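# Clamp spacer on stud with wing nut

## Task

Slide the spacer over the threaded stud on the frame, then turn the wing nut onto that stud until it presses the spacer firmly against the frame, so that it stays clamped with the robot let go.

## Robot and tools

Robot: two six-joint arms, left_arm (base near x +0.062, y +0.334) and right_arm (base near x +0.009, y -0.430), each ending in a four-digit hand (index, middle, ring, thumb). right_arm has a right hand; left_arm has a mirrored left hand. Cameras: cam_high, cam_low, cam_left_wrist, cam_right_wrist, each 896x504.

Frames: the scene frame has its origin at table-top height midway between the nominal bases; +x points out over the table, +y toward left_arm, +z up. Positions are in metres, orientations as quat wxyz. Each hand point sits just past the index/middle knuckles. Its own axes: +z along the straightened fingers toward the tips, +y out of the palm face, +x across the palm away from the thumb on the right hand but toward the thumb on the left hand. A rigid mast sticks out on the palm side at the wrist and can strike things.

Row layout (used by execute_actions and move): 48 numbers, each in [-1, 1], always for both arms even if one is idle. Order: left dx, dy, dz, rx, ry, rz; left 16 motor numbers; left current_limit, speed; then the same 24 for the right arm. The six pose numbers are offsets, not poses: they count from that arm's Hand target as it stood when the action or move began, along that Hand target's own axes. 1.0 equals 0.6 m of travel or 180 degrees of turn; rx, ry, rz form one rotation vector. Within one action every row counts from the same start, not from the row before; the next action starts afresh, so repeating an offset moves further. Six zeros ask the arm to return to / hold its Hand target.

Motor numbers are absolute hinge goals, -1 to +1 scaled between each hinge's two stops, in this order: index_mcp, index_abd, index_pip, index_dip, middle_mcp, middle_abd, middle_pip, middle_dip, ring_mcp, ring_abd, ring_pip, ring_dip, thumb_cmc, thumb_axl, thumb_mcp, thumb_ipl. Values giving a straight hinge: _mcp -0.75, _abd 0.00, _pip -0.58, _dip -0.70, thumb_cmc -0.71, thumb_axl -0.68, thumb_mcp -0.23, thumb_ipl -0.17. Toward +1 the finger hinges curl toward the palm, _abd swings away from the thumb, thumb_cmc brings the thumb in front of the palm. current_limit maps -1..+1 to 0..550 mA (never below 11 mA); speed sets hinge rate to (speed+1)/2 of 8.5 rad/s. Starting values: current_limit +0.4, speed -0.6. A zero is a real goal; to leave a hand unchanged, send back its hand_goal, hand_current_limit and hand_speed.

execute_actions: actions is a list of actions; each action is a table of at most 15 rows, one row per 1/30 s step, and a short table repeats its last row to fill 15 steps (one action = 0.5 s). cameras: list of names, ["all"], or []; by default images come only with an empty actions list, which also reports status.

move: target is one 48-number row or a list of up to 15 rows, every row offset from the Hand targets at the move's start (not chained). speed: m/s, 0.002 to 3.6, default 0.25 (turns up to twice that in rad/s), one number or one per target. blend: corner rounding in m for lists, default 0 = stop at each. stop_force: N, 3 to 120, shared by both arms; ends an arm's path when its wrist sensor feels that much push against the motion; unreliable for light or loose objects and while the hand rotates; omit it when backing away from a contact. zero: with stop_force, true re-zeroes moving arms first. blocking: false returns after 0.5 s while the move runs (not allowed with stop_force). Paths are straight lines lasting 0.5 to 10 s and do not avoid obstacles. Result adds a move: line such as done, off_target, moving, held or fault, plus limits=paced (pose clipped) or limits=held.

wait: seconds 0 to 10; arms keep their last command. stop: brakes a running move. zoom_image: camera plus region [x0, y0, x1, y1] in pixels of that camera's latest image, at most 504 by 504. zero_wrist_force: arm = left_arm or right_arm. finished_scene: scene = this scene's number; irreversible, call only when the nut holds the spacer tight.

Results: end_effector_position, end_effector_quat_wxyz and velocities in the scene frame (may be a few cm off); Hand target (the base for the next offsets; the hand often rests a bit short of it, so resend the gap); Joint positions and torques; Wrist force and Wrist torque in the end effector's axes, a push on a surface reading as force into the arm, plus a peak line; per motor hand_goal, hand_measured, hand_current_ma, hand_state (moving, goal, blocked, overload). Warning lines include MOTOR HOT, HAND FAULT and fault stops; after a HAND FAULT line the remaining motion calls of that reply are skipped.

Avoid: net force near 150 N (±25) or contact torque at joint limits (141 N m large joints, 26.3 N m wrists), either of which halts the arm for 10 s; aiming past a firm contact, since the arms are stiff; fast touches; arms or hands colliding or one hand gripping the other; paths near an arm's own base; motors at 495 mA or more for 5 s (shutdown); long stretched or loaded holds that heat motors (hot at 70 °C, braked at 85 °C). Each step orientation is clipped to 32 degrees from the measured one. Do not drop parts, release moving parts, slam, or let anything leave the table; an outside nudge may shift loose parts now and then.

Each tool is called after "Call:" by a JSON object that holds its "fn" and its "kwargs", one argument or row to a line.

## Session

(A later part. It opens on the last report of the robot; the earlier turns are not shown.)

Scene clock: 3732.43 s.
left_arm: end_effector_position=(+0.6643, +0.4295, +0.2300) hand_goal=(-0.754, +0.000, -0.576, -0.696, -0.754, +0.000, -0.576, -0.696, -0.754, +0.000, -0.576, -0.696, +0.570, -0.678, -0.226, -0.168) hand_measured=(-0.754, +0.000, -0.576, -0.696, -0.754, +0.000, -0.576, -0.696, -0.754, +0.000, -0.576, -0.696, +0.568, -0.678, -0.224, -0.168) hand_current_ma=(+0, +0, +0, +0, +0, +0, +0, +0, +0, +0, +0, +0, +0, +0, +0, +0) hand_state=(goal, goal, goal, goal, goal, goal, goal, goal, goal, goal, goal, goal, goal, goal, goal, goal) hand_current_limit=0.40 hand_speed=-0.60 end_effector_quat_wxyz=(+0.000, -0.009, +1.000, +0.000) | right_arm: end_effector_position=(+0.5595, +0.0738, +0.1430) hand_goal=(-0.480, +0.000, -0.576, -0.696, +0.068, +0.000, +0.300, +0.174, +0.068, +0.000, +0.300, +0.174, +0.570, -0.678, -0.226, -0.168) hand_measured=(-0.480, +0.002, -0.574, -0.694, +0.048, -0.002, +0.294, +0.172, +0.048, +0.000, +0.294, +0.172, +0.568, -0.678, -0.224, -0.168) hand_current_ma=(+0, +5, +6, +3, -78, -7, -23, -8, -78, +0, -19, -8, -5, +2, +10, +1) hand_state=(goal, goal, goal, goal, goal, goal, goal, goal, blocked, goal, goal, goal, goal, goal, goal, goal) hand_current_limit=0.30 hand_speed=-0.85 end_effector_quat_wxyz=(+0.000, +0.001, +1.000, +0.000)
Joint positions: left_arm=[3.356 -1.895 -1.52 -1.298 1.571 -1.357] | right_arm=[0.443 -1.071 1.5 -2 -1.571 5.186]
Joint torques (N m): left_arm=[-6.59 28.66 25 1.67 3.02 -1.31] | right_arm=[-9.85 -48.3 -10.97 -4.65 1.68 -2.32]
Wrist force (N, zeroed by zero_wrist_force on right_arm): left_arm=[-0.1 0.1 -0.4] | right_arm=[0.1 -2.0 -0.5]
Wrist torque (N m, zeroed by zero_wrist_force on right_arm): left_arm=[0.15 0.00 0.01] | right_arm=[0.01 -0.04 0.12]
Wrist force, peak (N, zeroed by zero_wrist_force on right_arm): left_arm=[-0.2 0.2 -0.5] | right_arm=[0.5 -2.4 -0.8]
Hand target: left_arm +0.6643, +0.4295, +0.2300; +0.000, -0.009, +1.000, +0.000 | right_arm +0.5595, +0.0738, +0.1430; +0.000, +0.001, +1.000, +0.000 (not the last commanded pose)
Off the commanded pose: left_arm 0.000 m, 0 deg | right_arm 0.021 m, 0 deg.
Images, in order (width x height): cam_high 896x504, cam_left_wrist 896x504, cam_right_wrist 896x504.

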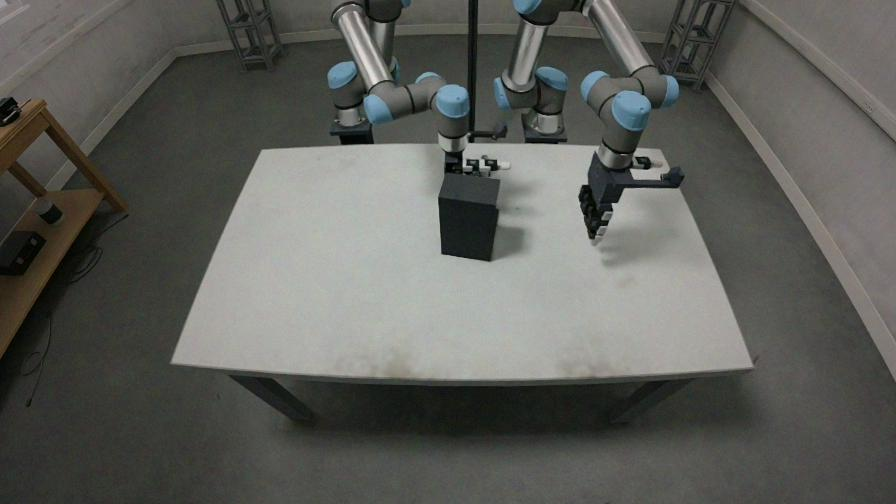

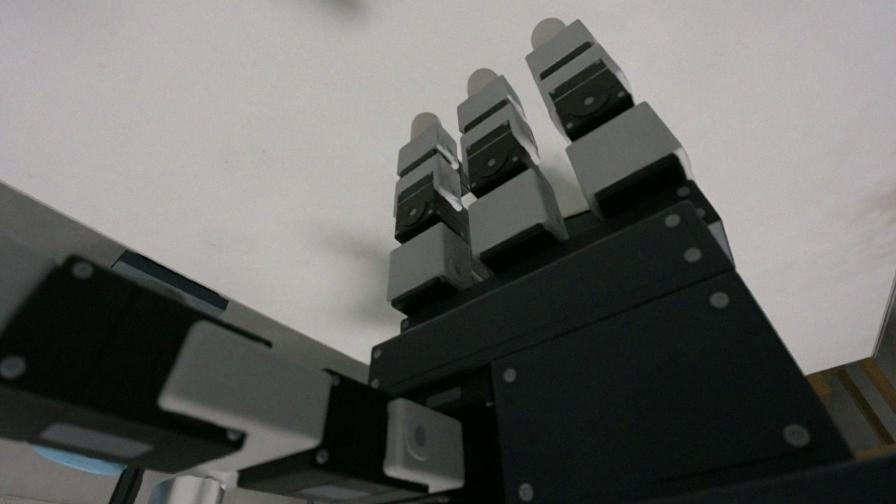

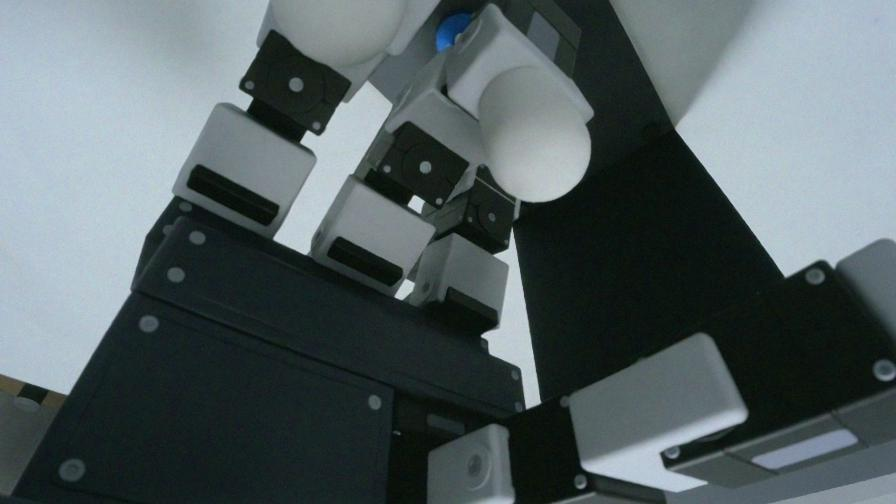

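Call:
{"fn": "move", "kwargs": {
  "target": [
    [0,0,0,0,0,0,-0.754,0,-0.576,-0.696,-0.754,0,-0.576,-0.696,-0.754,0,-0.576,-0.696,0.571,-0.678,-0.226,-0.168,0.4,-0.6, 0,-0.02,0,0,0,0, -0.479,0,-0.576,-0.696,0.068,0,0.3,0.174,0.068,0,0.3,0.174,0.571,-0.678,-0.226,-0.168,0.3,-0.85],
    [0,0,0,0,0,0,-0.754,0,-0.576,-0.696,-0.754,0,-0.576,-0.696,-0.754,0,-0.576,-0.696,0.571,-0.678,-0.226,-0.168,0.4,-0.6, 0.03,-0.02,-0.03,0,0,0, -0.479,0,-0.576,-0.696,0.068,0,0.3,0.174,0.068,0,0.3,0.174,0.571,-0.678,-0.226,-0.168,0.3,-0.85],
    [0,0,0,0,0,0,-0.754,0,-0.576,-0.696,-0.754,0,-0.576,-0.696,-0.754,0,-0.576,-0.696,0.571,-0.678,-0.226,-0.168,0.4,-0.6, 0.16,0.03,-0.1,0,0,0, -0.479,0,-0.576,-0.696,0.068,0,0.3,0.174,0.068,0,0.3,0.174,0.571,-0.678,-0.226,-0.168,0.3,-0.85]
  ],
  "speed": 0.08
}}

Call:
{"fn": "move", "kwargs": {
  "target": [
    [0,0,0,0,0,0,-0.754,0,-0.576,-0.696,-0.754,0,-0.576,-0.696,-0.754,0,-0.576,-0.696,0.571,-0.678,-0.226,-0.168,0.4,-0.6, 0,0,0,0,0,-0.464, -1,0,-0.576,-0.696,0.068,0,0.3,0.174,0.068,0,0.3,0.174,0.571,-0.678,-0.226,-0.168,0.3,-0.85]
  ],
  "speed": 0.2,
  "cameras": ["cam_right_wrist"]
}}

Scene clock: 3775.43 s.
left_arm: end_effector_position=(+0.6643, +0.4295, +0.2300) hand_goal=(-0.754, +0.000, -0.576, -0.696, -0.754, +0.000, -0.576, -0.696, -0.754, +0.000, -0.576, -0.696, +0.570, -0.678, -0.226, -0.168) hand_measured=(-0.754, +0.000, -0.576, -0.696, -0.754, +0.000, -0.576, -0.696, -0.754, +0.000, -0.576, -0.696, +0.568, -0.678, -0.224, -0.168) hand_current_ma=(+0, +0, +0, +0, +0, +0, +0, +0, +0, +0, +0, +0, +0, +0, +0, +0) hand_state=(goal, goal, goal, goal, goal, goal, goal, goal, goal, goal, goal, goal, goal, goal, goal, goal) hand_current_limit=0.40 hand_speed=-0.60 end_effector_quat_wxyz=(+0.000, -0.009, +1.000, +0.000) | right_arm: end_effector_position=(+0.4637, +0.0918, +0.2028) hand_goal=(-0.480, +0.000, -0.576, -0.696, +0.068, +0.000, +0.300, +0.174, +0.068, +0.000, +0.300, +0.174, +0.570, -0.678, -0.226, -0.168) hand_measured=(-0.480, +0.002, -0.574, -0.694, +0.048, -0.002, +0.294, +0.172, +0.048, +0.000, +0.294, +0.172, +0.568, -0.678, -0.224, -0.168) hand_current_ma=(+0, +5, +6, +3, -78, -7, -23, -8, -78, +0, -19, -8, -5, +2, +10, +1) hand_state=(goal, goal, goal, goal, goal, goal, goal, goal, blocked, goal, goal, goal, goal, goal, goal, goal) hand_current_limit=0.30 hand_speed=-0.85 end_effector_quat_wxyz=(+0.000, +0.001, +1.000, +0.000)
Joint positions: left_arm=[3.356 -1.895 -1.52 -1.298 1.571 -1.357] | right_arm=[0.543 -1.257 1.607 -1.921 -1.571 5.287]
Joint torques (N m): left_arm=[-6.57 28.71 24.57 1.82 3.03 -1.3] | right_arm=[8.41 -40.77 -12.35 -0.71 -0.12 2.03]
Wrist force (N, zeroed by zero_wrist_force on right_arm): left_arm=[0.2 0.0 -0.5] | right_arm=[0.4 -0.2 -0.4]
Wrist torque (N m, zeroed by zero_wrist_force on right_arm): left_arm=[0.15 -0.03 0.03] | right_arm=[0.13 -0.04 -0.08]
Wrist force, peak (N, zeroed by zero_wrist_force on right_arm): left_arm=[0.0 0.4 -0.5] | right_arm=[0.3 -2.3 -0.9]
Hand target: left_arm +0.6643, +0.4295, +0.2300; +0.000, -0.009, +1.000, +0.000 | right_arm +0.4635, +0.0919, +0.2029; +0.000, +0.001, +1.000, +0.000
Off the commanded pose: left_arm 0.000 m, 0 deg | right_arm 0.000 m, 0 deg.
move: done

Scene clock: 3779.73 s.
left_arm: end_effector_position=(+0.6643, +0.4295, +0.2300) hand_goal=(-0.754, +0.000, -0.576, -0.696, -0.754, +0.000, -0.576, -0.696, -0.754, +0.000, -0.576, -0.696, +0.570, -0.678, -0.226, -0.168) hand_measured=(-0.754, +0.000, -0.576, -0.696, -0.754, +0.000, -0.576, -0.696, -0.754, +0.000, -0.576, -0.696, +0.568, -0.678, -0.224, -0.168) hand_current_ma=(+0, +0, +0, +0, +0, +0, +0, +0, +0, +0, +0, +0, +0, +0, +0, +0) hand_state=(goal, goal, goal, goal, goal, goal, goal, goal, goal, goal, goal, goal, goal, goal, goal, goal) hand_current_limit=0.40 hand_speed=-0.60 end_effector_quat_wxyz=(+0.000, -0.009, +1.000, +0.000) | right_arm: end_effector_position=(+0.4635, +0.0919, +0.2029) hand_goal=(-1.000, +0.000, -0.576, -0.696, +0.068, +0.000, +0.300, +0.174, +0.068, +0.000, +0.300, +0.174, +0.570, -0.678, -0.226, -0.168) hand_measured=(-0.988, +0.002, -0.574, -0.694, +0.048, -0.002, +0.294, +0.172, +0.048, +0.000, +0.294, +0.172, +0.568, -0.678, -0.224, -0.168) hand_current_ma=(+42, +5, +6, +3, -78, -7, -23, -8, -78, +0, -19, -8, -5, +2, +10, +1) hand_state=(goal, goal, goal, goal, goal, goal, goal, goal, blocked, goal, goal, goal, goal, goal, goal, goal) hand_current_limit=0.30 hand_speed=-0.85 end_effector_quat_wxyz=(+0.000, -0.665, +0.747, +0.000)
Joint positions: left_arm=[3.356 -1.895 -1.52 -1.298 1.571 -1.357] | right_arm=[0.526 -0.996 1.218 -1.793 -1.571 3.812]
Joint torques (N m): left_arm=[-6.63 28.8 24.47 1.64 2.87 -1.14] | right_arm=[10.4 -38.94 -33.97 -0.19 2.56 -2.06]
Wrist force (N, zeroed by zero_wrist_force on right_arm): left_arm=[-0.1 0.0 -0.3] | right_arm=[0.0 0.2 0.2]
Wrist torque (N m, zeroed by zero_wrist_force on right_arm): left_arm=[0.13 0.00 0.01] | right_arm=[0.14 -0.03 0.06]
Wrist force, peak (N, zeroed by zero_wrist_force on right_arm): left_arm=[-0.2 0.2 -0.5] | right_arm=[0.8 0.1 -0.2]
Hand target: left_arm +0.6643, +0.4295, +0.2300; +0.000, -0.009, +1.000, +0.000 | right_arm +0.4635, +0.0919, +0.2029; +0.000, -0.666, +0.746, +0.000
Off the commanded pose: left_arm 0.000 m, 0 deg | right_arm 0.000 m, 0 deg.
move: done
Images, in order (width x height): cam_right_wrist 896x504.

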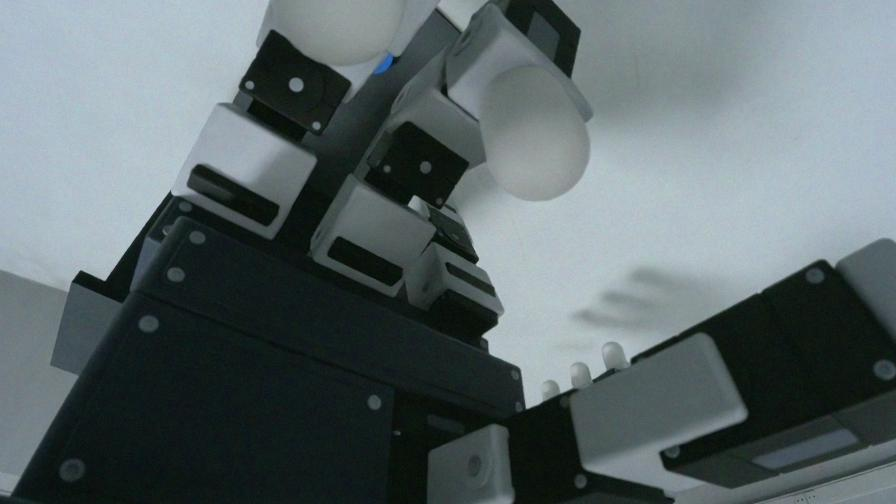

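Call:
{"fn": "move", "kwargs": {
  "target": [
    [0,0,0,0,0,0,-0.754,0,-0.576,-0.696,-0.754,0,-0.576,-0.696,-0.754,0,-0.576,-0.696,0.571,-0.678,-0.226,-0.168,0.4,-0.6, 0,0.03,0,0,0,0, -1,0,-0.576,-0.696,-1,0,-0.576,-0.696,-0.98,0,-0.98,-0.98,0.571,-0.678,-0.226,-0.168,0.3,-0.8]
  ],
  "speed": 0.1,
  "cameras": ["cam_right_wrist","cam_low"]
}}

Call:
{"fn": "zoom_image", "kwargs": {
  "camera": "cam_right_wrist",
  "region": [300, 0, 560, 140]
}}

Call:
{"fn": "zoom_image", "kwargs": {
  "camera": "cam_low",
  "region": [450, 280, 510, 330]
}}

Scene clock: 3789.67 s.
left_arm: end_effector_position=(+0.6643, +0.4295, +0.2300) hand_goal=(-0.754, +0.000, -0.576, -0.696, -0.754, +0.000, -0.576, -0.696, -0.754, +0.000, -0.576, -0.696, +0.570, -0.678, -0.226, -0.168) hand_measured=(-0.754, +0.000, -0.576, -0.696, -0.754, +0.000, -0.576, -0.696, -0.754, +0.000, -0.576, -0.696, +0.568, -0.678, -0.224, -0.168) hand_current_ma=(+0, +0, +0, +0, +0, +0, +0, +0, +0, +0, +0, +0, +0, +0, +0, +0) hand_state=(goal, goal, goal, goal, goal, goal, goal, goal, goal, goal, goal, goal, goal, goal, goal, goal) hand_current_limit=0.40 hand_speed=-0.60 end_effector_quat_wxyz=(+0.000, -0.009, +1.000, +0.000) | right_arm: end_effector_position=(+0.4456, +0.0940, +0.2029) hand_goal=(-1.000, +0.000, -0.576, -0.696, -1.000, +0.000, -0.576, -0.696, -0.980, +0.000, -0.980, -0.980, +0.570, -0.678, -0.226, -0.168) hand_measured=(-0.988, +0.002, -0.574, -0.694, -0.988, -0.002, -0.572, -0.694, -0.968, +0.000, -0.974, -0.976, +0.568, -0.678, -0.224, -0.168) hand_current_ma=(+42, +5, +6, +3, +42, -7, +11, +8, +47, +0, +20, +10, -5, +2, +10, +1) hand_state=(goal, goal, goal, goal, goal, goal, goal, goal, goal, goal, goal, goal, goal, goal, goal, goal) hand_current_limit=0.30 hand_speed=-0.80 end_effector_quat_wxyz=(+0.000, -0.666, +0.746, +0.000)
Joint positions: left_arm=[3.356 -1.895 -1.52 -1.298 1.571 -1.357] | right_arm=[0.542 -1.024 1.264 -1.81 -1.571 3.828]
Joint torques (N m): left_arm=[-6.04 28.82 24.25 1.66 3 -1] | right_arm=[10.38 -50.39 -11.9 -4.24 1.4 2]
Wrist force (N, zeroed by zero_wrist_force on right_arm): left_arm=[0.1 0.1 -0.4] | right_arm=[0.1 -0.2 0.1]
Wrist torque (N m, zeroed by zero_wrist_force on right_arm): left_arm=[0.16 -0.01 0.02] | right_arm=[-0.05 -0.02 -0.08]
Wrist force, peak (N, zeroed by zero_wrist_force on right_arm): left_arm=[0.0 0.4 -0.5] | right_arm=[0.3 -0.4 -0.4]
Hand target: left_arm +0.6643, +0.4295, +0.2300; +0.000, -0.009, +1.000, +0.000 | right_arm +0.4456, +0.0940, +0.2029; +0.000, -0.666, +0.746, +0.000
Off the commanded pose: left_arm 0.000 m, 0 deg | right_arm 0.000 m, 0 deg.
move: done
Images, in order (width x height): cam_low 896x504, cam_right_wrist 896x504.

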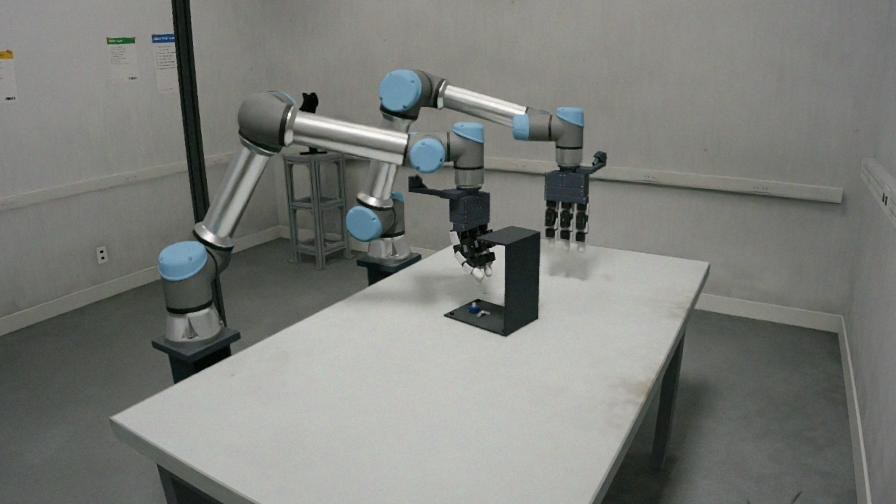

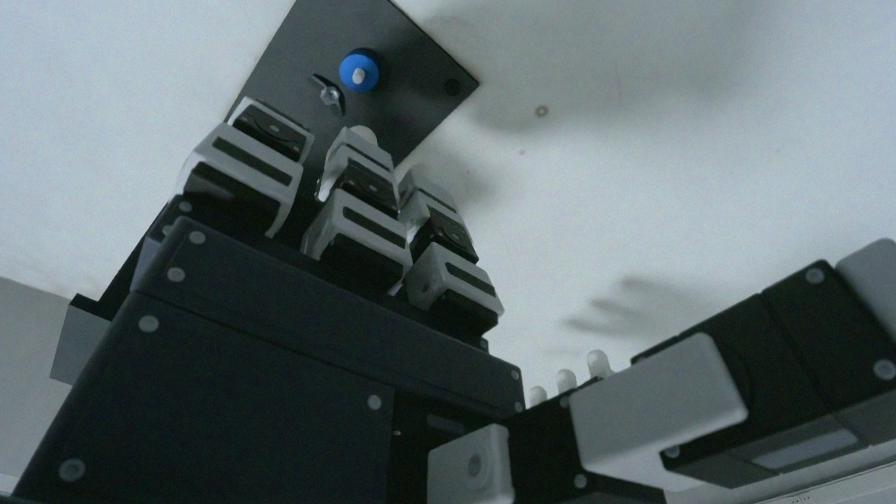

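Scaled by 1.938.

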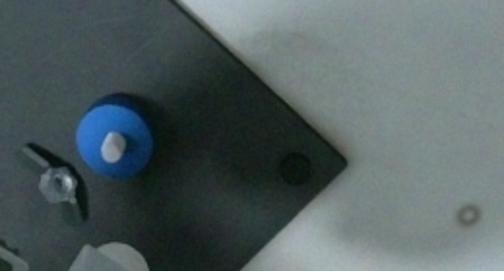

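Scaled by 8.400.

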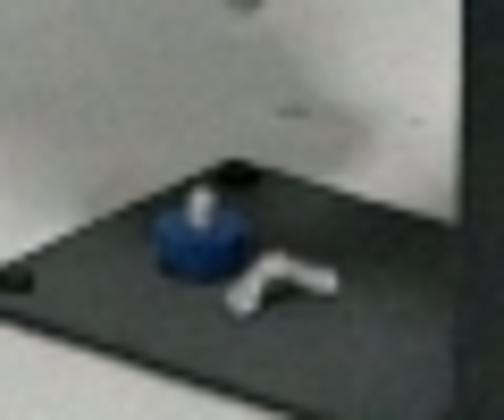

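Call:
{"fn": "execute_actions", "kwargs": {
  "actions": [],
  "cameras": ["all"]
}}

Scene clock: 3827.07 s.
left_arm: end_effector_position=(+0.6643, +0.4295, +0.2300) hand_goal=(-0.754, +0.000, -0.576, -0.696, -0.754, +0.000, -0.576, -0.696, -0.754, +0.000, -0.576, -0.696, +0.570, -0.678, -0.226, -0.168) hand_measured=(-0.754, +0.000, -0.576, -0.696, -0.754, +0.000, -0.576, -0.696, -0.754, +0.000, -0.576, -0.696, +0.568, -0.678, -0.224, -0.168) hand_current_ma=(+0, +0, +0, +0, +0, +0, +0, +0, +0, +0, +0, +0, +0, +0, +0, +0) hand_state=(goal, goal, goal, goal, goal, goal, goal, goal, goal, goal, goal, goal, goal, goal, goal, goal) hand_current_limit=0.40 hand_speed=-0.60 end_effector_quat_wxyz=(+0.000, -0.009, +1.000, +0.000) | right_arm: end_effector_position=(+0.4456, +0.0940, +0.2029) hand_goal=(-1.000, +0.000, -0.576, -0.696, -1.000, +0.000, -0.576, -0.696, -0.980, +0.000, -0.980, -0.980, +0.570, -0.678, -0.226, -0.168) hand_measured=(-0.988, +0.002, -0.574, -0.694, -0.988, -0.002, -0.572, -0.694, -0.968, +0.000, -0.974, -0.976, +0.568, -0.678, -0.224, -0.168) hand_current_ma=(+42, +5, +6, +3, +42, -7, +11, +8, +47, +0, +20, +10, -5, +2, +10, +1) hand_state=(goal, goal, goal, goal, goal, goal, goal, goal, goal, goal, goal, goal, goal, goal, goal, goal) hand_current_limit=0.30 hand_speed=-0.80 end_effector_quat_wxyz=(+0.000, -0.666, +0.746, +0.000)
Joint positions: left_arm=[3.356 -1.895 -1.52 -1.298 1.571 -1.357] | right_arm=[0.542 -1.024 1.264 -1.81 -1.571 3.828]
Joint velocities: within noise
Joint torques (N m): left_arm=[-6.22 28.92 23.82 1.67 2.97 -0.91] | right_arm=[9.89 -50.21 -11.96 -2.93 1.02 1.95]
Wrist force (N, zeroed by zero_wrist_force on right_arm): left_arm=[0.0 0.2 -0.4] | right_arm=[0.2 -0.2 0.0]
Wrist torque (N m, zeroed by zero_wrist_force on right_arm): left_arm=[0.16 0.00 0.01] | right_arm=[-0.05 -0.04 -0.06]
Wrist force, peak (N, zeroed by zero_wrist_force on right_arm): left_arm=[0.0 0.1 -0.6] | right_arm=[0.4 -0.4 -0.2]
Hand target: left_arm +0.6643, +0.4295, +0.2300; +0.000, -0.009, +1.000, +0.000 | right_arm +0.4456, +0.0940, +0.2029; +0.000, -0.666, +0.746, +0.000
Off the commanded pose: left_arm 0.000 m, 0 deg | right_arm 0.000 m, 0 deg.

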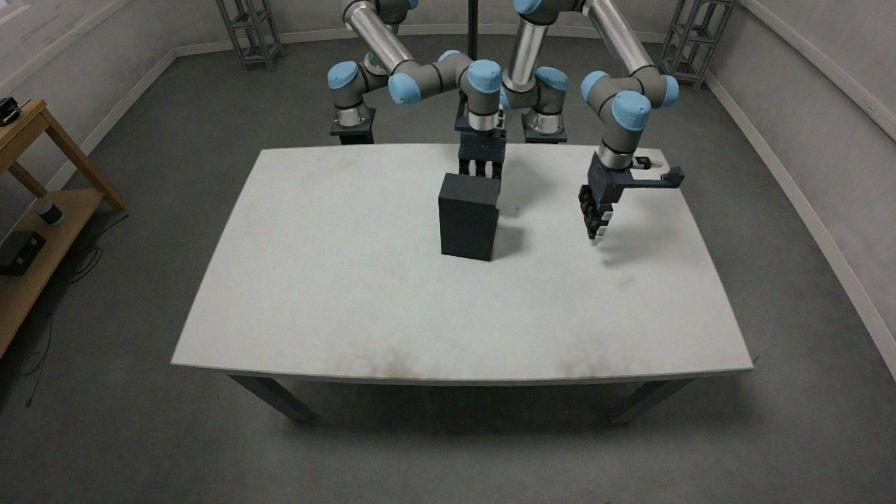

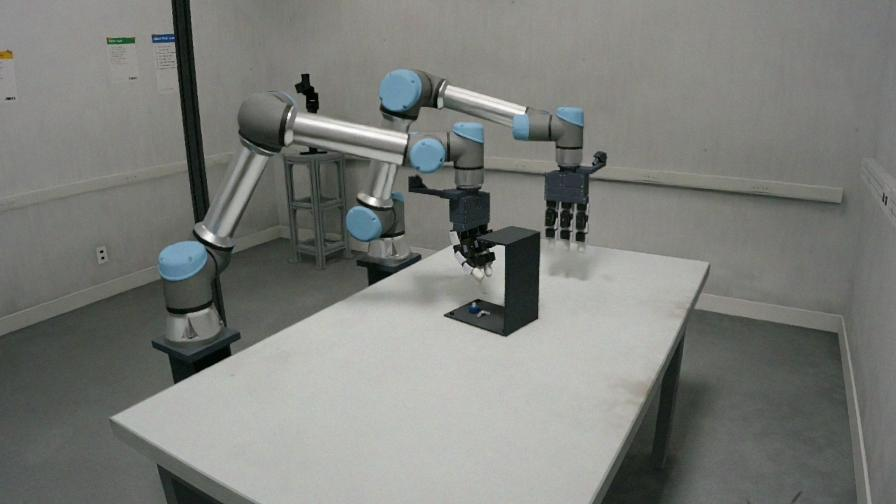

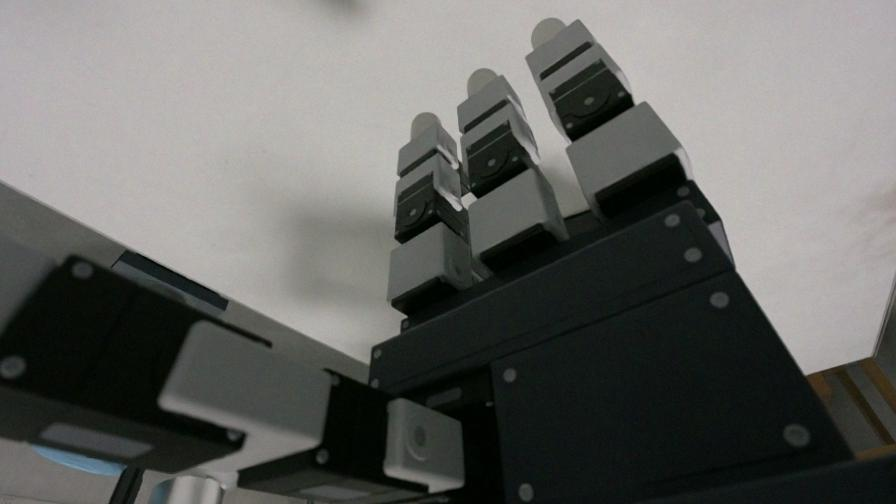

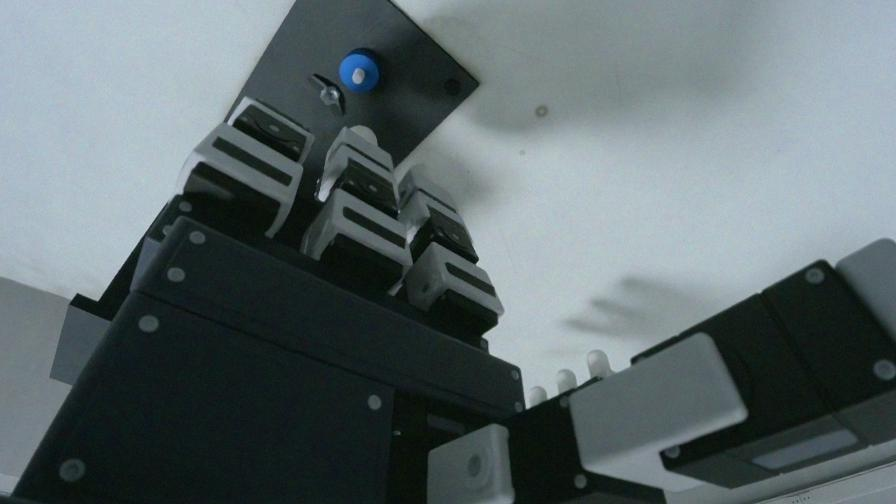

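Call:
{"fn": "zoom_image", "kwargs": {
  "camera": "cam_low",
  "region": [430, 280, 510, 340]
}}

Call:
{"fn": "zoom_image", "kwargs": {
  "camera": "cam_right_wrist",
  "region": [220, 0, 520, 190]
}}

Scaled by 6.300.

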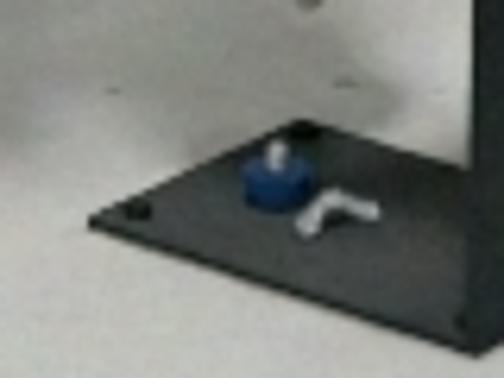

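Scaled by 1.680.

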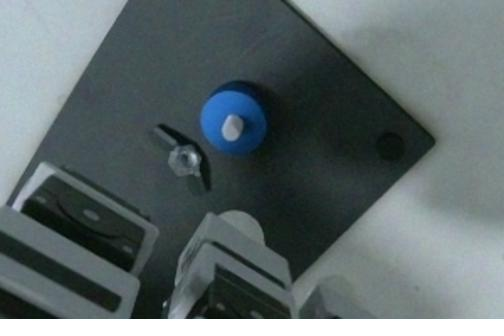

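Call:
{"fn": "move", "kwargs": {
  "target": [
    [0,0,0,0,0,0,-0.754,0,-0.576,-0.696,-0.754,0,-0.576,-0.696,-0.754,0,-0.576,-0.696,0.571,-0.678,-0.226,-0.168,0.4,-0.6, 0.08905,-0.03430,0,0,0,0,-1,0,-0.576,-0.696,-0.754,0,0.5,0.3,-0.98,0,-0.98,-0.98,0.571,-0.678,-0.226,-0.168,0.3,-0.6],
    [0,0,0,0,0,0,-0.754,0,-0.576,-0.696,-0.754,0,-0.576,-0.696,-0.754,0,-0.576,-0.696,0.571,-0.678,-0.226,-0.168,0.4,-0.6, 0.08905,-0.03430,0.10817,0,0,0,-1,0,-0.576,-0.696,-0.754,0,0.5,0.3,-0.98,0,-0.98,-0.98,0.571,-0.678,-0.226,-0.168,0.3,-0.6]
  ],
  "speed": [0.12,0.06],
  "cameras": ["cam_low","cam_right_wrist"]
}}

Call:
{"fn": "zoom_image", "kwargs": {
  "camera": "cam_low",
  "region": [430, 270, 510, 340]
}}

Call:
{"fn": "zoom_image", "kwargs": {
  "camera": "cam_right_wrist",
  "region": [220, 0, 520, 190]
}}

Scene clock: 3959.30 s.
left_arm: end_effector_position=(+0.6643, +0.4295, +0.2300) hand_goal=(-0.754, +0.000, -0.576, -0.696, -0.754, +0.000, -0.576, -0.696, -0.754, +0.000, -0.576, -0.696, +0.570, -0.678, -0.226, -0.168) hand_measured=(-0.754, +0.000, -0.576, -0.696, -0.754, +0.000, -0.576, -0.696, -0.754, +0.000, -0.576, -0.696, +0.568, -0.678, -0.224, -0.168) hand_current_ma=(+0, +0, +0, +0, +0, +0, +0, +0, +0, +0, +0, +0, +0, +0, +0, +0) hand_state=(goal, goal, goal, goal, goal, goal, goal, goal, goal, goal, goal, goal, goal, goal, goal, goal) hand_current_limit=0.40 hand_speed=-0.60 end_effector_quat_wxyz=(+0.000, -0.009, +1.000, +0.000) | right_arm: end_effector_position=(+0.4599, +0.0385, +0.1382) hand_goal=(-1.000, +0.000, -0.576, -0.696, -0.754, +0.000, +0.500, +0.300, -0.980, +0.000, -0.980, -0.980, +0.570, -0.678, -0.226, -0.168) hand_measured=(-0.988, +0.002, -0.574, -0.694, -0.756, -0.002, +0.492, +0.298, -0.968, +0.000, -0.974, -0.976, +0.568, -0.678, -0.224, -0.168) hand_current_ma=(+42, +5, +6, +3, -6, -7, -24, -9, +47, +0, +19, +10, -5, +2, +10, +1) hand_state=(goal, goal, goal, goal, goal, goal, goal, goal, goal, goal, goal, goal, goal, goal, goal, goal) hand_current_limit=0.30 hand_speed=-0.60 end_effector_quat_wxyz=(+0.000, -0.666, +0.746, +0.000)
Joint positions: left_arm=[3.356 -1.895 -1.52 -1.298 1.571 -1.357] | right_arm=[0.462 -1.034 1.454 -1.991 -1.571 3.748]
Joint torques (N m): left_arm=[-6.1 28.96 23.94 1.71 2.97 -0.84] | right_arm=[-10 -37.4 -10.87 -4.29 1.58 -0.92]
Wrist force (N, zeroed by zero_wrist_force on right_arm): left_arm=[0.0 0.1 -0.2] | right_arm=[-0.3 0.2 -0.2]
Wrist torque (N m, zeroed by zero_wrist_force on right_arm): left_arm=[0.14 0.00 0.02] | right_arm=[0.05 0.03 0.03]
Wrist force, peak (N, zeroed by zero_wrist_force on right_arm): left_arm=[0.0 0.3 -0.5] | right_arm=[-0.6 0.6 0.1]
Hand target: left_arm +0.6643, +0.4295, +0.2300; +0.000, -0.009, +1.000, +0.000 | right_arm +0.4599, +0.0385, +0.1380; +0.000, -0.666, +0.746, +0.000
Off the commanded pose: left_arm 0.000 m, 0 deg | right_arm 0.000 m, 0 deg.
move: done
Images, in order (width x height): cam_low 896x504, cam_right_wrist 896x504.

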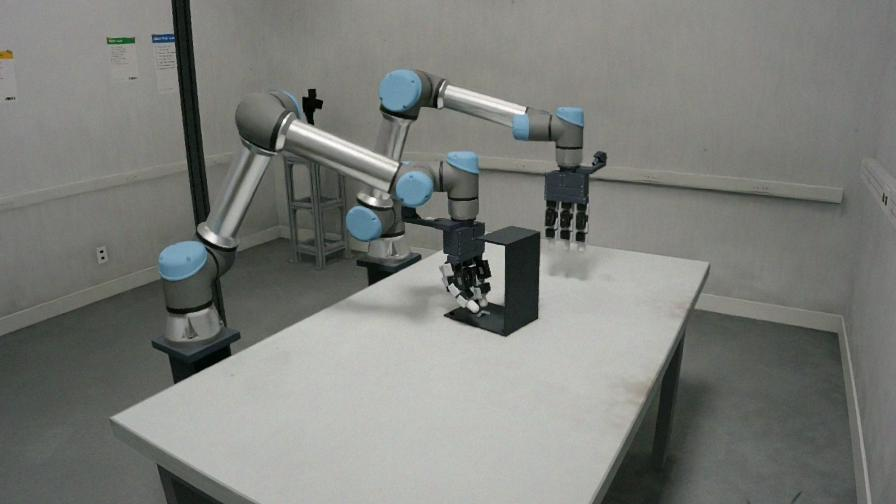

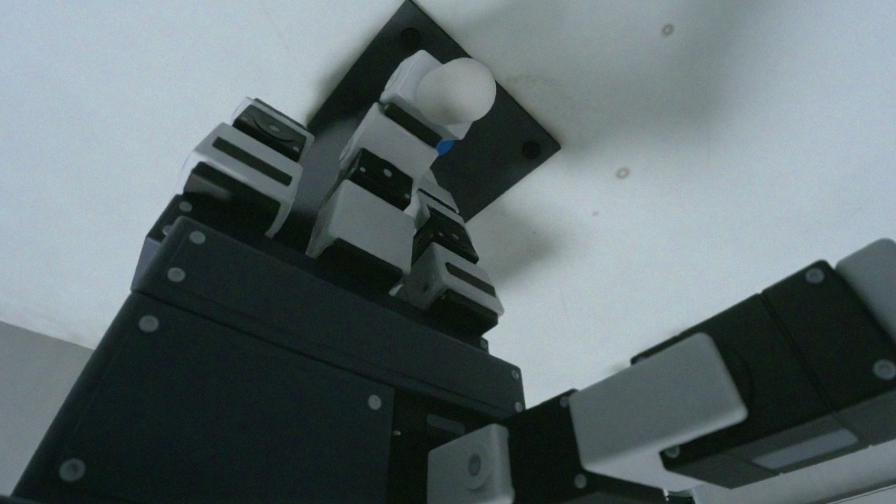

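Scaled by 6.300.

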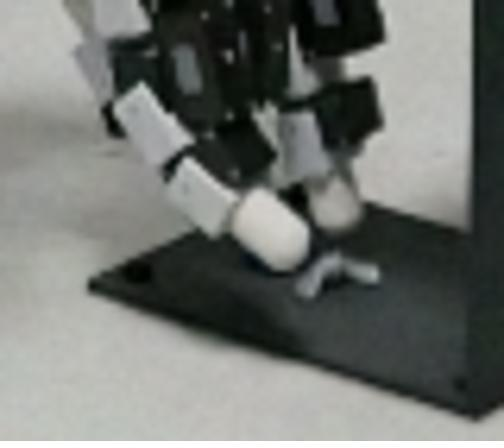

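Scaled by 1.680.

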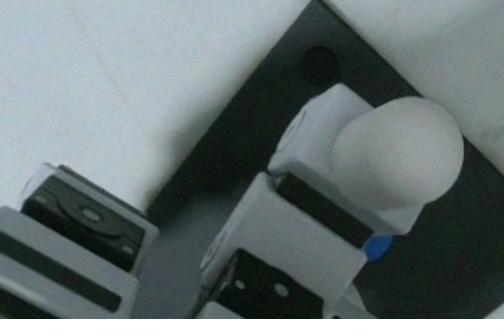

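Call:
{"fn": "move", "kwargs": {
  "target": [0,0,0,0,0,0,-0.754,0,-0.576,-0.696,-0.754,0,-0.576,-0.696,-0.754,0,-0.576,-0.696,0.571,-0.678,-0.226,-0.168,0.4,-0.6, 0,0,0.0245,0,0,0,-1,0,-0.576,-0.696,-0.754,0,0.5,0.3,-0.98,0,-0.98,-0.98,0.571,-0.678,-0.226,-0.168,0.3,-0.6],
  "speed": 0.03,
  "stop_force": 3,
  "cameras": ["cam_low"]
}}

Call:
{"fn": "zoom_image", "kwargs": {
  "camera": "cam_low",
  "region": [430, 270, 510, 340]
}}

Scene clock: 3967.77 s.
left_arm: end_effector_position=(+0.6643, +0.4295, +0.2300) hand_goal=(-0.754, +0.000, -0.576, -0.696, -0.754, +0.000, -0.576, -0.696, -0.754, +0.000, -0.576, -0.696, +0.570, -0.678, -0.226, -0.168) hand_measured=(-0.754, +0.000, -0.576, -0.696, -0.754, +0.000, -0.576, -0.696, -0.754, +0.000, -0.576, -0.696, +0.568, -0.678, -0.224, -0.168) hand_current_ma=(+0, +0, +0, +0, +0, +0, +0, +0, +0, +0, +0, +0, +0, +0, +0, +0) hand_state=(goal, goal, goal, goal, goal, goal, goal, goal, goal, goal, goal, goal, goal, goal, goal, goal) hand_current_limit=0.40 hand_speed=-0.60 end_effector_quat_wxyz=(+0.000, -0.009, +1.000, +0.000) | right_arm: end_effector_position=(+0.4599, +0.0385, +0.1233) hand_goal=(-1.000, +0.000, -0.576, -0.696, -0.754, +0.000, +0.500, +0.300, -0.980, +0.000, -0.980, -0.980, +0.570, -0.678, -0.226, -0.168) hand_measured=(-0.990, +0.002, -0.574, -0.694, -0.756, -0.002, +0.492, +0.298, -0.968, +0.000, -0.974, -0.976, +0.568, -0.678, -0.224, -0.168) hand_current_ma=(+37, +5, +6, +3, -6, -7, -24, -9, +47, +0, +19, +10, -5, +2, +10, +1) hand_state=(goal, goal, goal, goal, goal, goal, goal, goal, goal, goal, goal, goal, goal, goal, goal, goal) hand_current_limit=0.30 hand_speed=-0.60 end_effector_quat_wxyz=(+0.000, -0.666, +0.746, +0.000)
Joint positions: left_arm=[3.356 -1.895 -1.52 -1.298 1.571 -1.357] | right_arm=[0.462 -1.019 1.472 -2.023 -1.571 3.748]
Joint torques (N m): left_arm=[-5.73 29.31 23.79 1.71 2.97 -0.78] | right_arm=[-4.06 -36.42 -10.43 -4.42 1.92 0.91]
Wrist force (N, zeroed by zero_wrist_force on right_arm): left_arm=[-0.1 0.1 -0.3] | right_arm=[-0.1 0.1 -0.2]
Wrist torque (N m, zeroed by zero_wrist_force on right_arm): left_arm=[0.14 0.01 0.01] | right_arm=[0.03 0.00 0.04]
Wrist force, peak (N, zeroed by zero_wrist_force on right_arm): left_arm=[-0.3 0.1 -0.4] | right_arm=[0.0 -0.1 -0.6]
Hand target: left_arm +0.6643, +0.4295, +0.2300; +0.000, -0.009, +1.000, +0.000 | right_arm +0.4599, +0.0385, +0.1233; +0.000, -0.666, +0.746, +0.000
Off the commanded pose: left_arm 0.000 m, 0 deg | right_arm 0.000 m, 0 deg.
move: done
Images, in order (width x height): cam_low 896x504.

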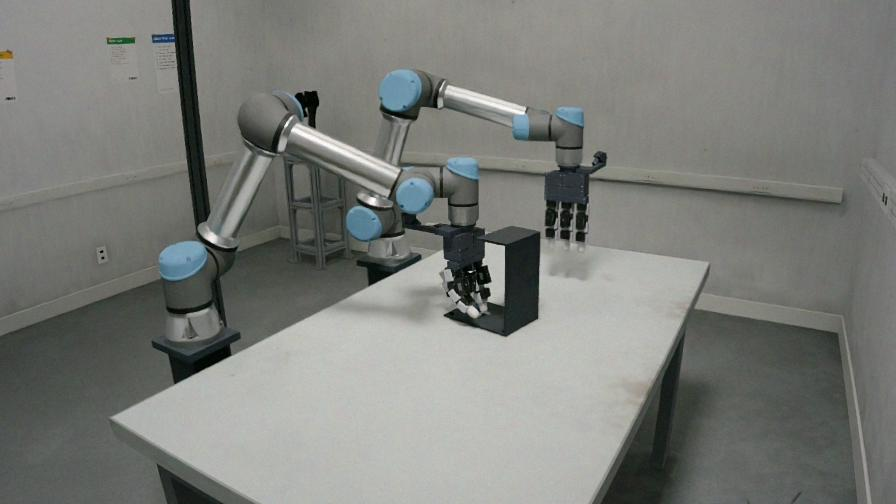

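Scaled by 6.300.

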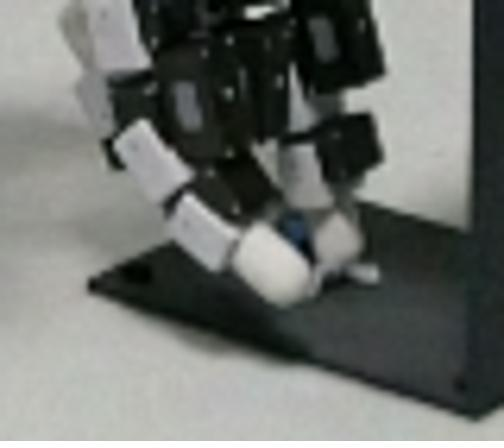

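Call:
{"fn": "move", "kwargs": {
  "target": [0,0,0,0,0,0,-0.754,0,-0.576,-0.696,-0.754,0,-0.576,-0.696,-0.754,0,-0.576,-0.696,0.571,-0.678,-0.226,-0.168,0.4,-0.6, 0.01988,-0.00226,0,0,0,0,-1,0,-0.576,-0.696,-0.754,0,0.5,0.3,-0.98,0,-0.98,-0.98,0.571,-0.678,-0.226,-0.168,0.3,-0.6],
  "speed": 0.02,
  "stop_force": 5,
  "cameras": ["cam_low"]
}}

Call:
{"fn": "zoom_image", "kwargs": {
  "camera": "cam_low",
  "region": [430, 270, 510, 340]
}}

Scene clock: 3979.83 s.
left_arm: end_effector_position=(+0.6643, +0.4295, +0.2300) hand_goal=(-0.754, +0.000, -0.576, -0.696, -0.754, +0.000, -0.576, -0.696, -0.754, +0.000, -0.576, -0.696, +0.570, -0.678, -0.226, -0.168) hand_measured=(-0.754, +0.000, -0.576, -0.696, -0.754, +0.000, -0.576, -0.696, -0.754, +0.000, -0.576, -0.696, +0.568, -0.678, -0.224, -0.168) hand_current_ma=(+0, +0, +0, +0, +0, +0, +0, +0, +0, +0, +0, +0, +0, +0, +0, +0) hand_state=(goal, goal, goal, goal, goal, goal, goal, goal, goal, goal, goal, goal, goal, goal, goal, goal) hand_current_limit=0.40 hand_speed=-0.60 end_effector_quat_wxyz=(+0.000, -0.009, +1.000, +0.000) | right_arm: end_effector_position=(+0.4599, +0.0265, +0.1233) hand_goal=(-1.000, +0.000, -0.576, -0.696, -0.754, +0.000, +0.500, +0.300, -0.980, +0.000, -0.980, -0.980, +0.570, -0.678, -0.226, -0.168) hand_measured=(-0.992, +0.002, -0.574, -0.694, -0.756, -0.002, +0.492, +0.298, -0.968, +0.000, -0.974, -0.976, +0.568, -0.678, -0.224, -0.168) hand_current_ma=(+28, +4, +6, +3, -6, -7, -24, -9, +47, +0, +19, +10, -5, +2, +10, +1) hand_state=(goal, goal, goal, goal, goal, goal, goal, goal, goal, goal, goal, goal, goal, goal, goal, goal) hand_current_limit=0.30 hand_speed=-0.60 end_effector_quat_wxyz=(+0.000, -0.666, +0.746, +0.000)
Joint positions: left_arm=[3.356 -1.895 -1.52 -1.298 1.571 -1.357] | right_arm=[0.446 -1.035 1.498 -2.034 -1.571 3.732]
Joint torques (N m): left_arm=[-5.83 29.11 23.18 1.79 2.95 -0.8] | right_arm=[-11.72 -48.67 -10.05 -4.47 1.34 -2.11]
Wrist force (N, zeroed by zero_wrist_force on right_arm): left_arm=[0.0 0.2 -0.3] | right_arm=[-0.1 -0.2 0.1]
Wrist torque (N m, zeroed by zero_wrist_force on right_arm): left_arm=[0.16 -0.01 0.02] | right_arm=[-0.04 -0.01 0.03]
Wrist force, peak (N, zeroed by zero_wrist_force on right_arm): left_arm=[-0.4 0.2 -0.5] | right_arm=[0.3 -0.2 -0.5]
Hand target: left_arm +0.6643, +0.4295, +0.2300; +0.000, -0.009, +1.000, +0.000 | right_arm +0.4599, +0.0265, +0.1233; +0.000, -0.666, +0.746, +0.000
Off the commanded pose: left_arm 0.000 m, 0 deg | right_arm 0.000 m, 0 deg.
move: done
Images, in order (width x height): cam_low 896x504.

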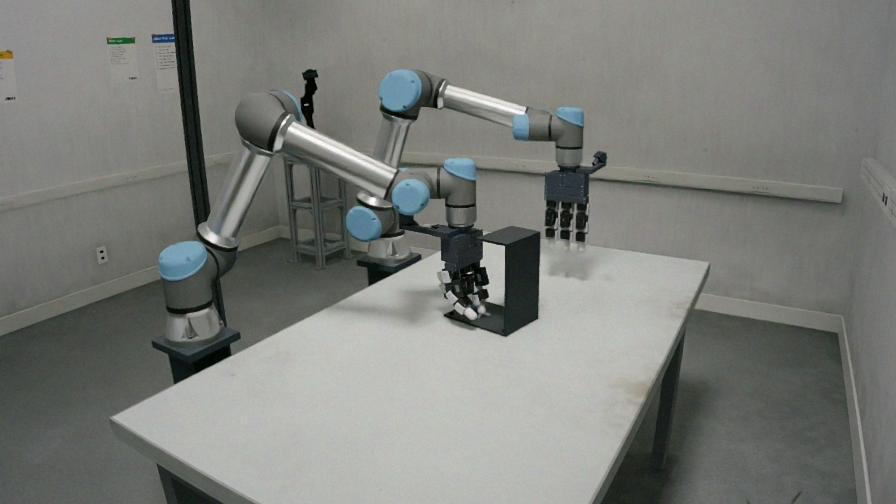

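Scaled by 6.300.

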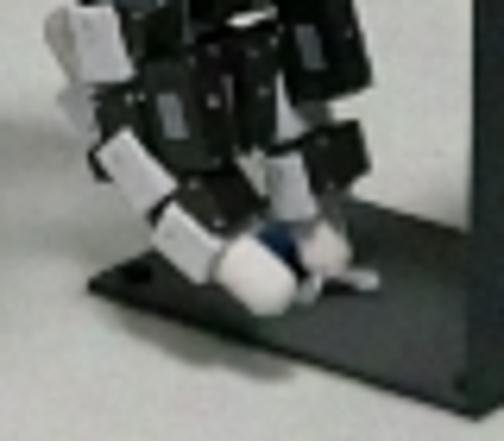

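Call:
{"fn": "move", "kwargs": {
  "target": [0,0,0,0,0,0,-0.754,0,-0.576,-0.696,-0.754,0,-0.576,-0.696,-0.754,0,-0.576,-0.696,0.571,-0.678,-0.226,-0.168,0.4,-0.6, 0.01823,-0.00207,0,0,0,0,-1,0,-0.576,-0.696,-0.754,0,0.5,0.3,-0.98,0,-0.98,-0.98,0.571,-0.678,-0.226,-0.168,0.3,-0.6],
  "speed": 0.02,
  "stop_force": 5,
  "cameras": ["cam_low"]
}}

Call:
{"fn": "zoom_image", "kwargs": {
  "camera": "cam_low",
  "region": [430, 270, 510, 340]
}}

Scene clock: 3986.30 s.
left_arm: end_effector_position=(+0.6643, +0.4295, +0.2300) hand_goal=(-0.754, +0.000, -0.576, -0.696, -0.754, +0.000, -0.576, -0.696, -0.754, +0.000, -0.576, -0.696, +0.570, -0.678, -0.226, -0.168) hand_measured=(-0.754, +0.000, -0.576, -0.696, -0.754, +0.000, -0.576, -0.696, -0.754, +0.000, -0.576, -0.696, +0.568, -0.678, -0.224, -0.168) hand_current_ma=(+0, +0, +0, +0, +0, +0, +0, +0, +0, +0, +0, +0, +0, +0, +0, +0) hand_state=(goal, goal, goal, goal, goal, goal, goal, goal, goal, goal, goal, goal, goal, goal, goal, goal) hand_current_limit=0.40 hand_speed=-0.60 end_effector_quat_wxyz=(+0.000, -0.009, +1.000, +0.000) | right_arm: end_effector_position=(+0.4599, +0.0155, +0.1233) hand_goal=(-1.000, +0.000, -0.576, -0.696, -0.754, +0.000, +0.500, +0.300, -0.980, +0.000, -0.980, -0.980, +0.570, -0.678, -0.226, -0.168) hand_measured=(-0.992, +0.002, -0.574, -0.694, -0.756, -0.002, +0.492, +0.298, -0.968, +0.000, -0.974, -0.976, +0.568, -0.678, -0.224, -0.168) hand_current_ma=(+28, +4, +6, +3, -6, -7, -24, -9, +47, +0, +19, +10, -5, +2, +10, +1) hand_state=(goal, goal, goal, goal, goal, goal, goal, goal, goal, goal, goal, goal, goal, goal, goal, goal) hand_current_limit=0.30 hand_speed=-0.60 end_effector_quat_wxyz=(+0.000, -0.666, +0.746, +0.000)
Joint positions: left_arm=[3.356 -1.895 -1.52 -1.298 1.571 -1.357] | right_arm=[0.432 -1.05 1.522 -2.043 -1.571 3.717]
Joint torques (N m): left_arm=[-5.74 29.34 22.69 1.71 2.94 -0.63] | right_arm=[-11.25 -48.54 -10.01 -4.39 1.6 -2.16]
Wrist force (N, zeroed by zero_wrist_force on right_arm): left_arm=[0.0 0.1 -0.2] | right_arm=[0.1 0.1 0.2]
Wrist torque (N m, zeroed by zero_wrist_force on right_arm): left_arm=[0.13 -0.01 0.02] | right_arm=[-0.02 -0.04 0.06]
Wrist force, peak (N, zeroed by zero_wrist_force on right_arm): left_arm=[-0.4 0.0 -0.5] | right_arm=[-0.5 0.3 -0.4]
Hand target: left_arm +0.6643, +0.4295, +0.2300; +0.000, -0.009, +1.000, +0.000 | right_arm +0.4599, +0.0155, +0.1233; +0.000, -0.666, +0.746, +0.000
Off the commanded pose: left_arm 0.000 m, 0 deg | right_arm 0.000 m, 0 deg.
move: done
Images, in order (width x height): cam_low 896x504.

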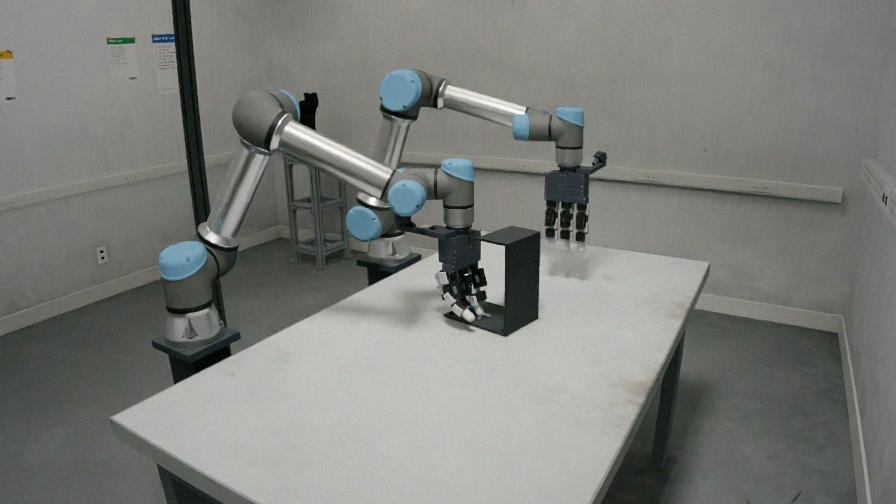

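Scaled by 6.300.

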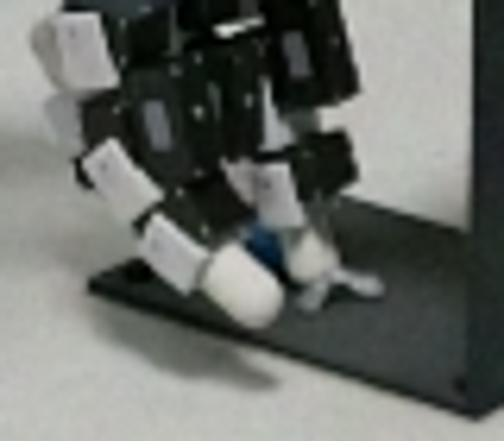

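Call:
{"fn": "move", "kwargs": {
  "target": [0,0,0,0,0,0,-0.754,0,-0.576,-0.696,-0.754,0,-0.576,-0.696,-0.754,0,-0.576,-0.696,0.571,-0.678,-0.226,-0.168,0.4,-0.6, -0.01,0,-0.06,0,0,0,-1,0,-0.576,-0.696,-0.754,0,0.9,0.3,-0.98,0,-0.98,-0.98,0.571,-0.678,-0.226,-0.168,0.3,-0.6],
  "speed": 0.08,
  "cameras": ["cam_low","cam_right_wrist"]
}}

Call:
{"fn": "zoom_image", "kwargs": {
  "camera": "cam_low",
  "region": [450, 285, 510, 335]
}}

Call:
{"fn": "zoom_image", "kwargs": {
  "camera": "cam_right_wrist",
  "region": [220, 0, 520, 190]
}}

Scene clock: 3998.17 s.
left_arm: end_effector_position=(+0.6643, +0.4295, +0.2300) hand_goal=(-0.754, +0.000, -0.576, -0.696, -0.754, +0.000, -0.576, -0.696, -0.754, +0.000, -0.576, -0.696, +0.570, -0.678, -0.226, -0.168) hand_measured=(-0.754, +0.000, -0.576, -0.696, -0.754, +0.000, -0.576, -0.696, -0.754, +0.000, -0.576, -0.696, +0.568, -0.678, -0.224, -0.168) hand_current_ma=(+0, +0, +0, +0, +0, +0, +0, +0, +0, +0, +0, +0, +0, +0, +0, +0) hand_state=(goal, goal, goal, goal, goal, goal, goal, goal, goal, goal, goal, goal, goal, goal, goal, goal) hand_current_limit=0.40 hand_speed=-0.60 end_effector_quat_wxyz=(+0.000, -0.009, +1.000, +0.000) | right_arm: end_effector_position=(+0.4606, +0.0215, +0.1592) hand_goal=(-1.000, +0.000, -0.576, -0.696, -0.754, +0.000, +0.900, +0.300, -0.980, +0.000, -0.980, -0.980, +0.570, -0.678, -0.226, -0.168) hand_measured=(-0.992, +0.002, -0.574, -0.694, -0.756, -0.002, +0.892, +0.298, -0.968, +0.000, -0.974, -0.976, +0.568, -0.678, -0.224, -0.168) hand_current_ma=(+28, +4, +6, +3, -6, -7, -24, -8, +47, +0, +19, +10, -5, +2, +10, +1) hand_state=(goal, goal, goal, goal, goal, goal, goal, goal, goal, goal, goal, goal, goal, goal, goal, goal) hand_current_limit=0.30 hand_speed=-0.60 end_effector_quat_wxyz=(+0.000, -0.666, +0.746, +0.000)
Joint positions: left_arm=[3.356 -1.895 -1.52 -1.298 1.571 -1.357] | right_arm=[0.439 -1.076 1.462 -1.957 -1.571 3.725]
Joint torques (N m): left_arm=[-6.28 30.04 22.78 1.79 2.99 -0.53] | right_arm=[10 -47.8 -32.25 -0.26 -0.7 2.05]
Wrist force (N, zeroed by zero_wrist_force on right_arm): left_arm=[-0.3 0.1 -0.2] | right_arm=[0.2 -0.1 0.0]
Wrist torque (N m, zeroed by zero_wrist_force on right_arm): left_arm=[0.13 0.04 -0.01] | right_arm=[-0.02 -0.03 -0.06]
Wrist force, peak (N, zeroed by zero_wrist_force on right_arm): left_arm=[-0.1 0.3 -0.5] | right_arm=[0.4 0.4 -0.3]
Hand target: left_arm +0.6643, +0.4295, +0.2300; +0.000, -0.009, +1.000, +0.000 | right_arm +0.4606, +0.0215, +0.1593; +0.000, -0.666, +0.746, +0.000
Off the commanded pose: left_arm 0.000 m, 0 deg | right_arm 0.000 m, 0 deg.
move: done
Images, in order (width x height): cam_low 896x504, cam_right_wrist 896x504.

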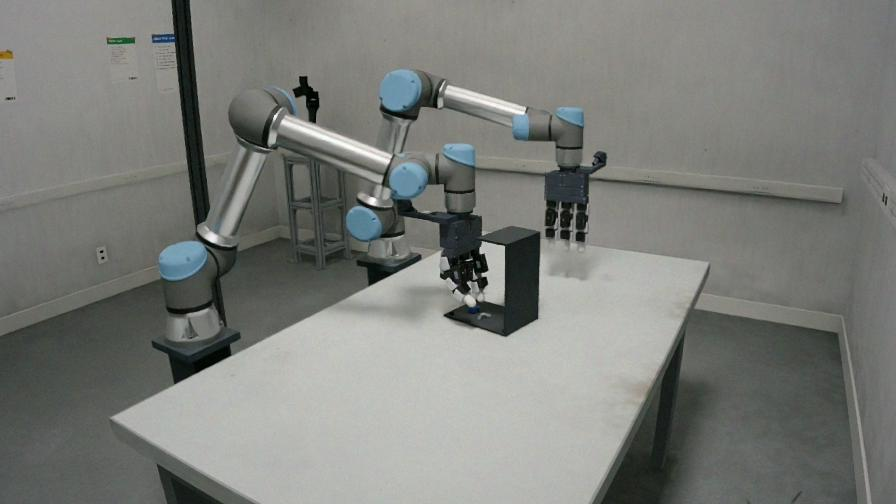

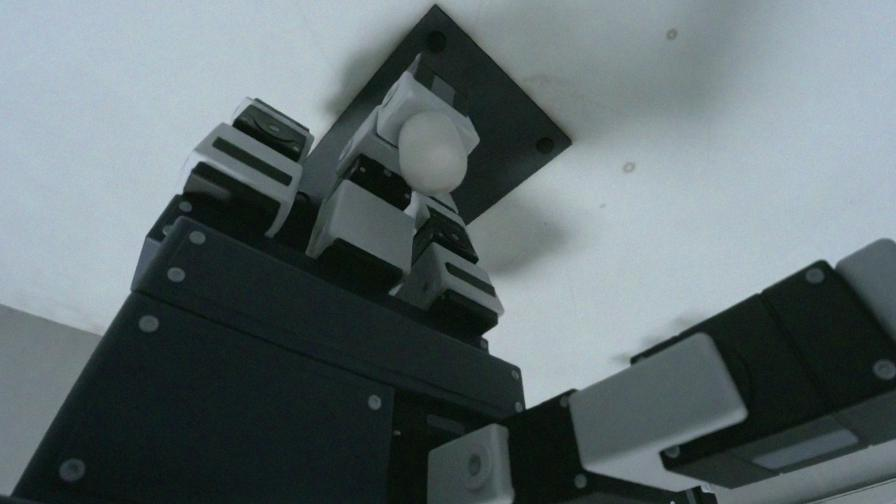

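Scaled by 8.400.

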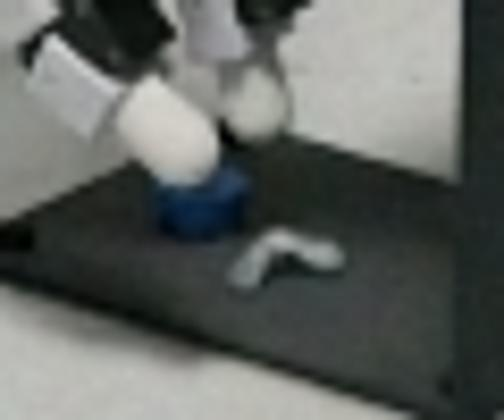

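Scaled by 1.680.

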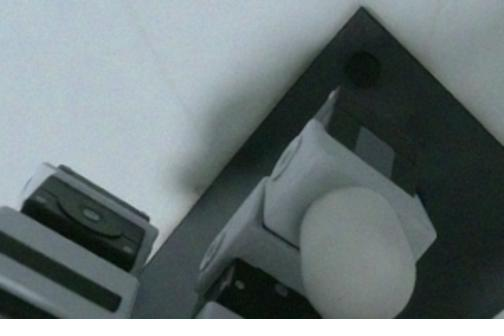

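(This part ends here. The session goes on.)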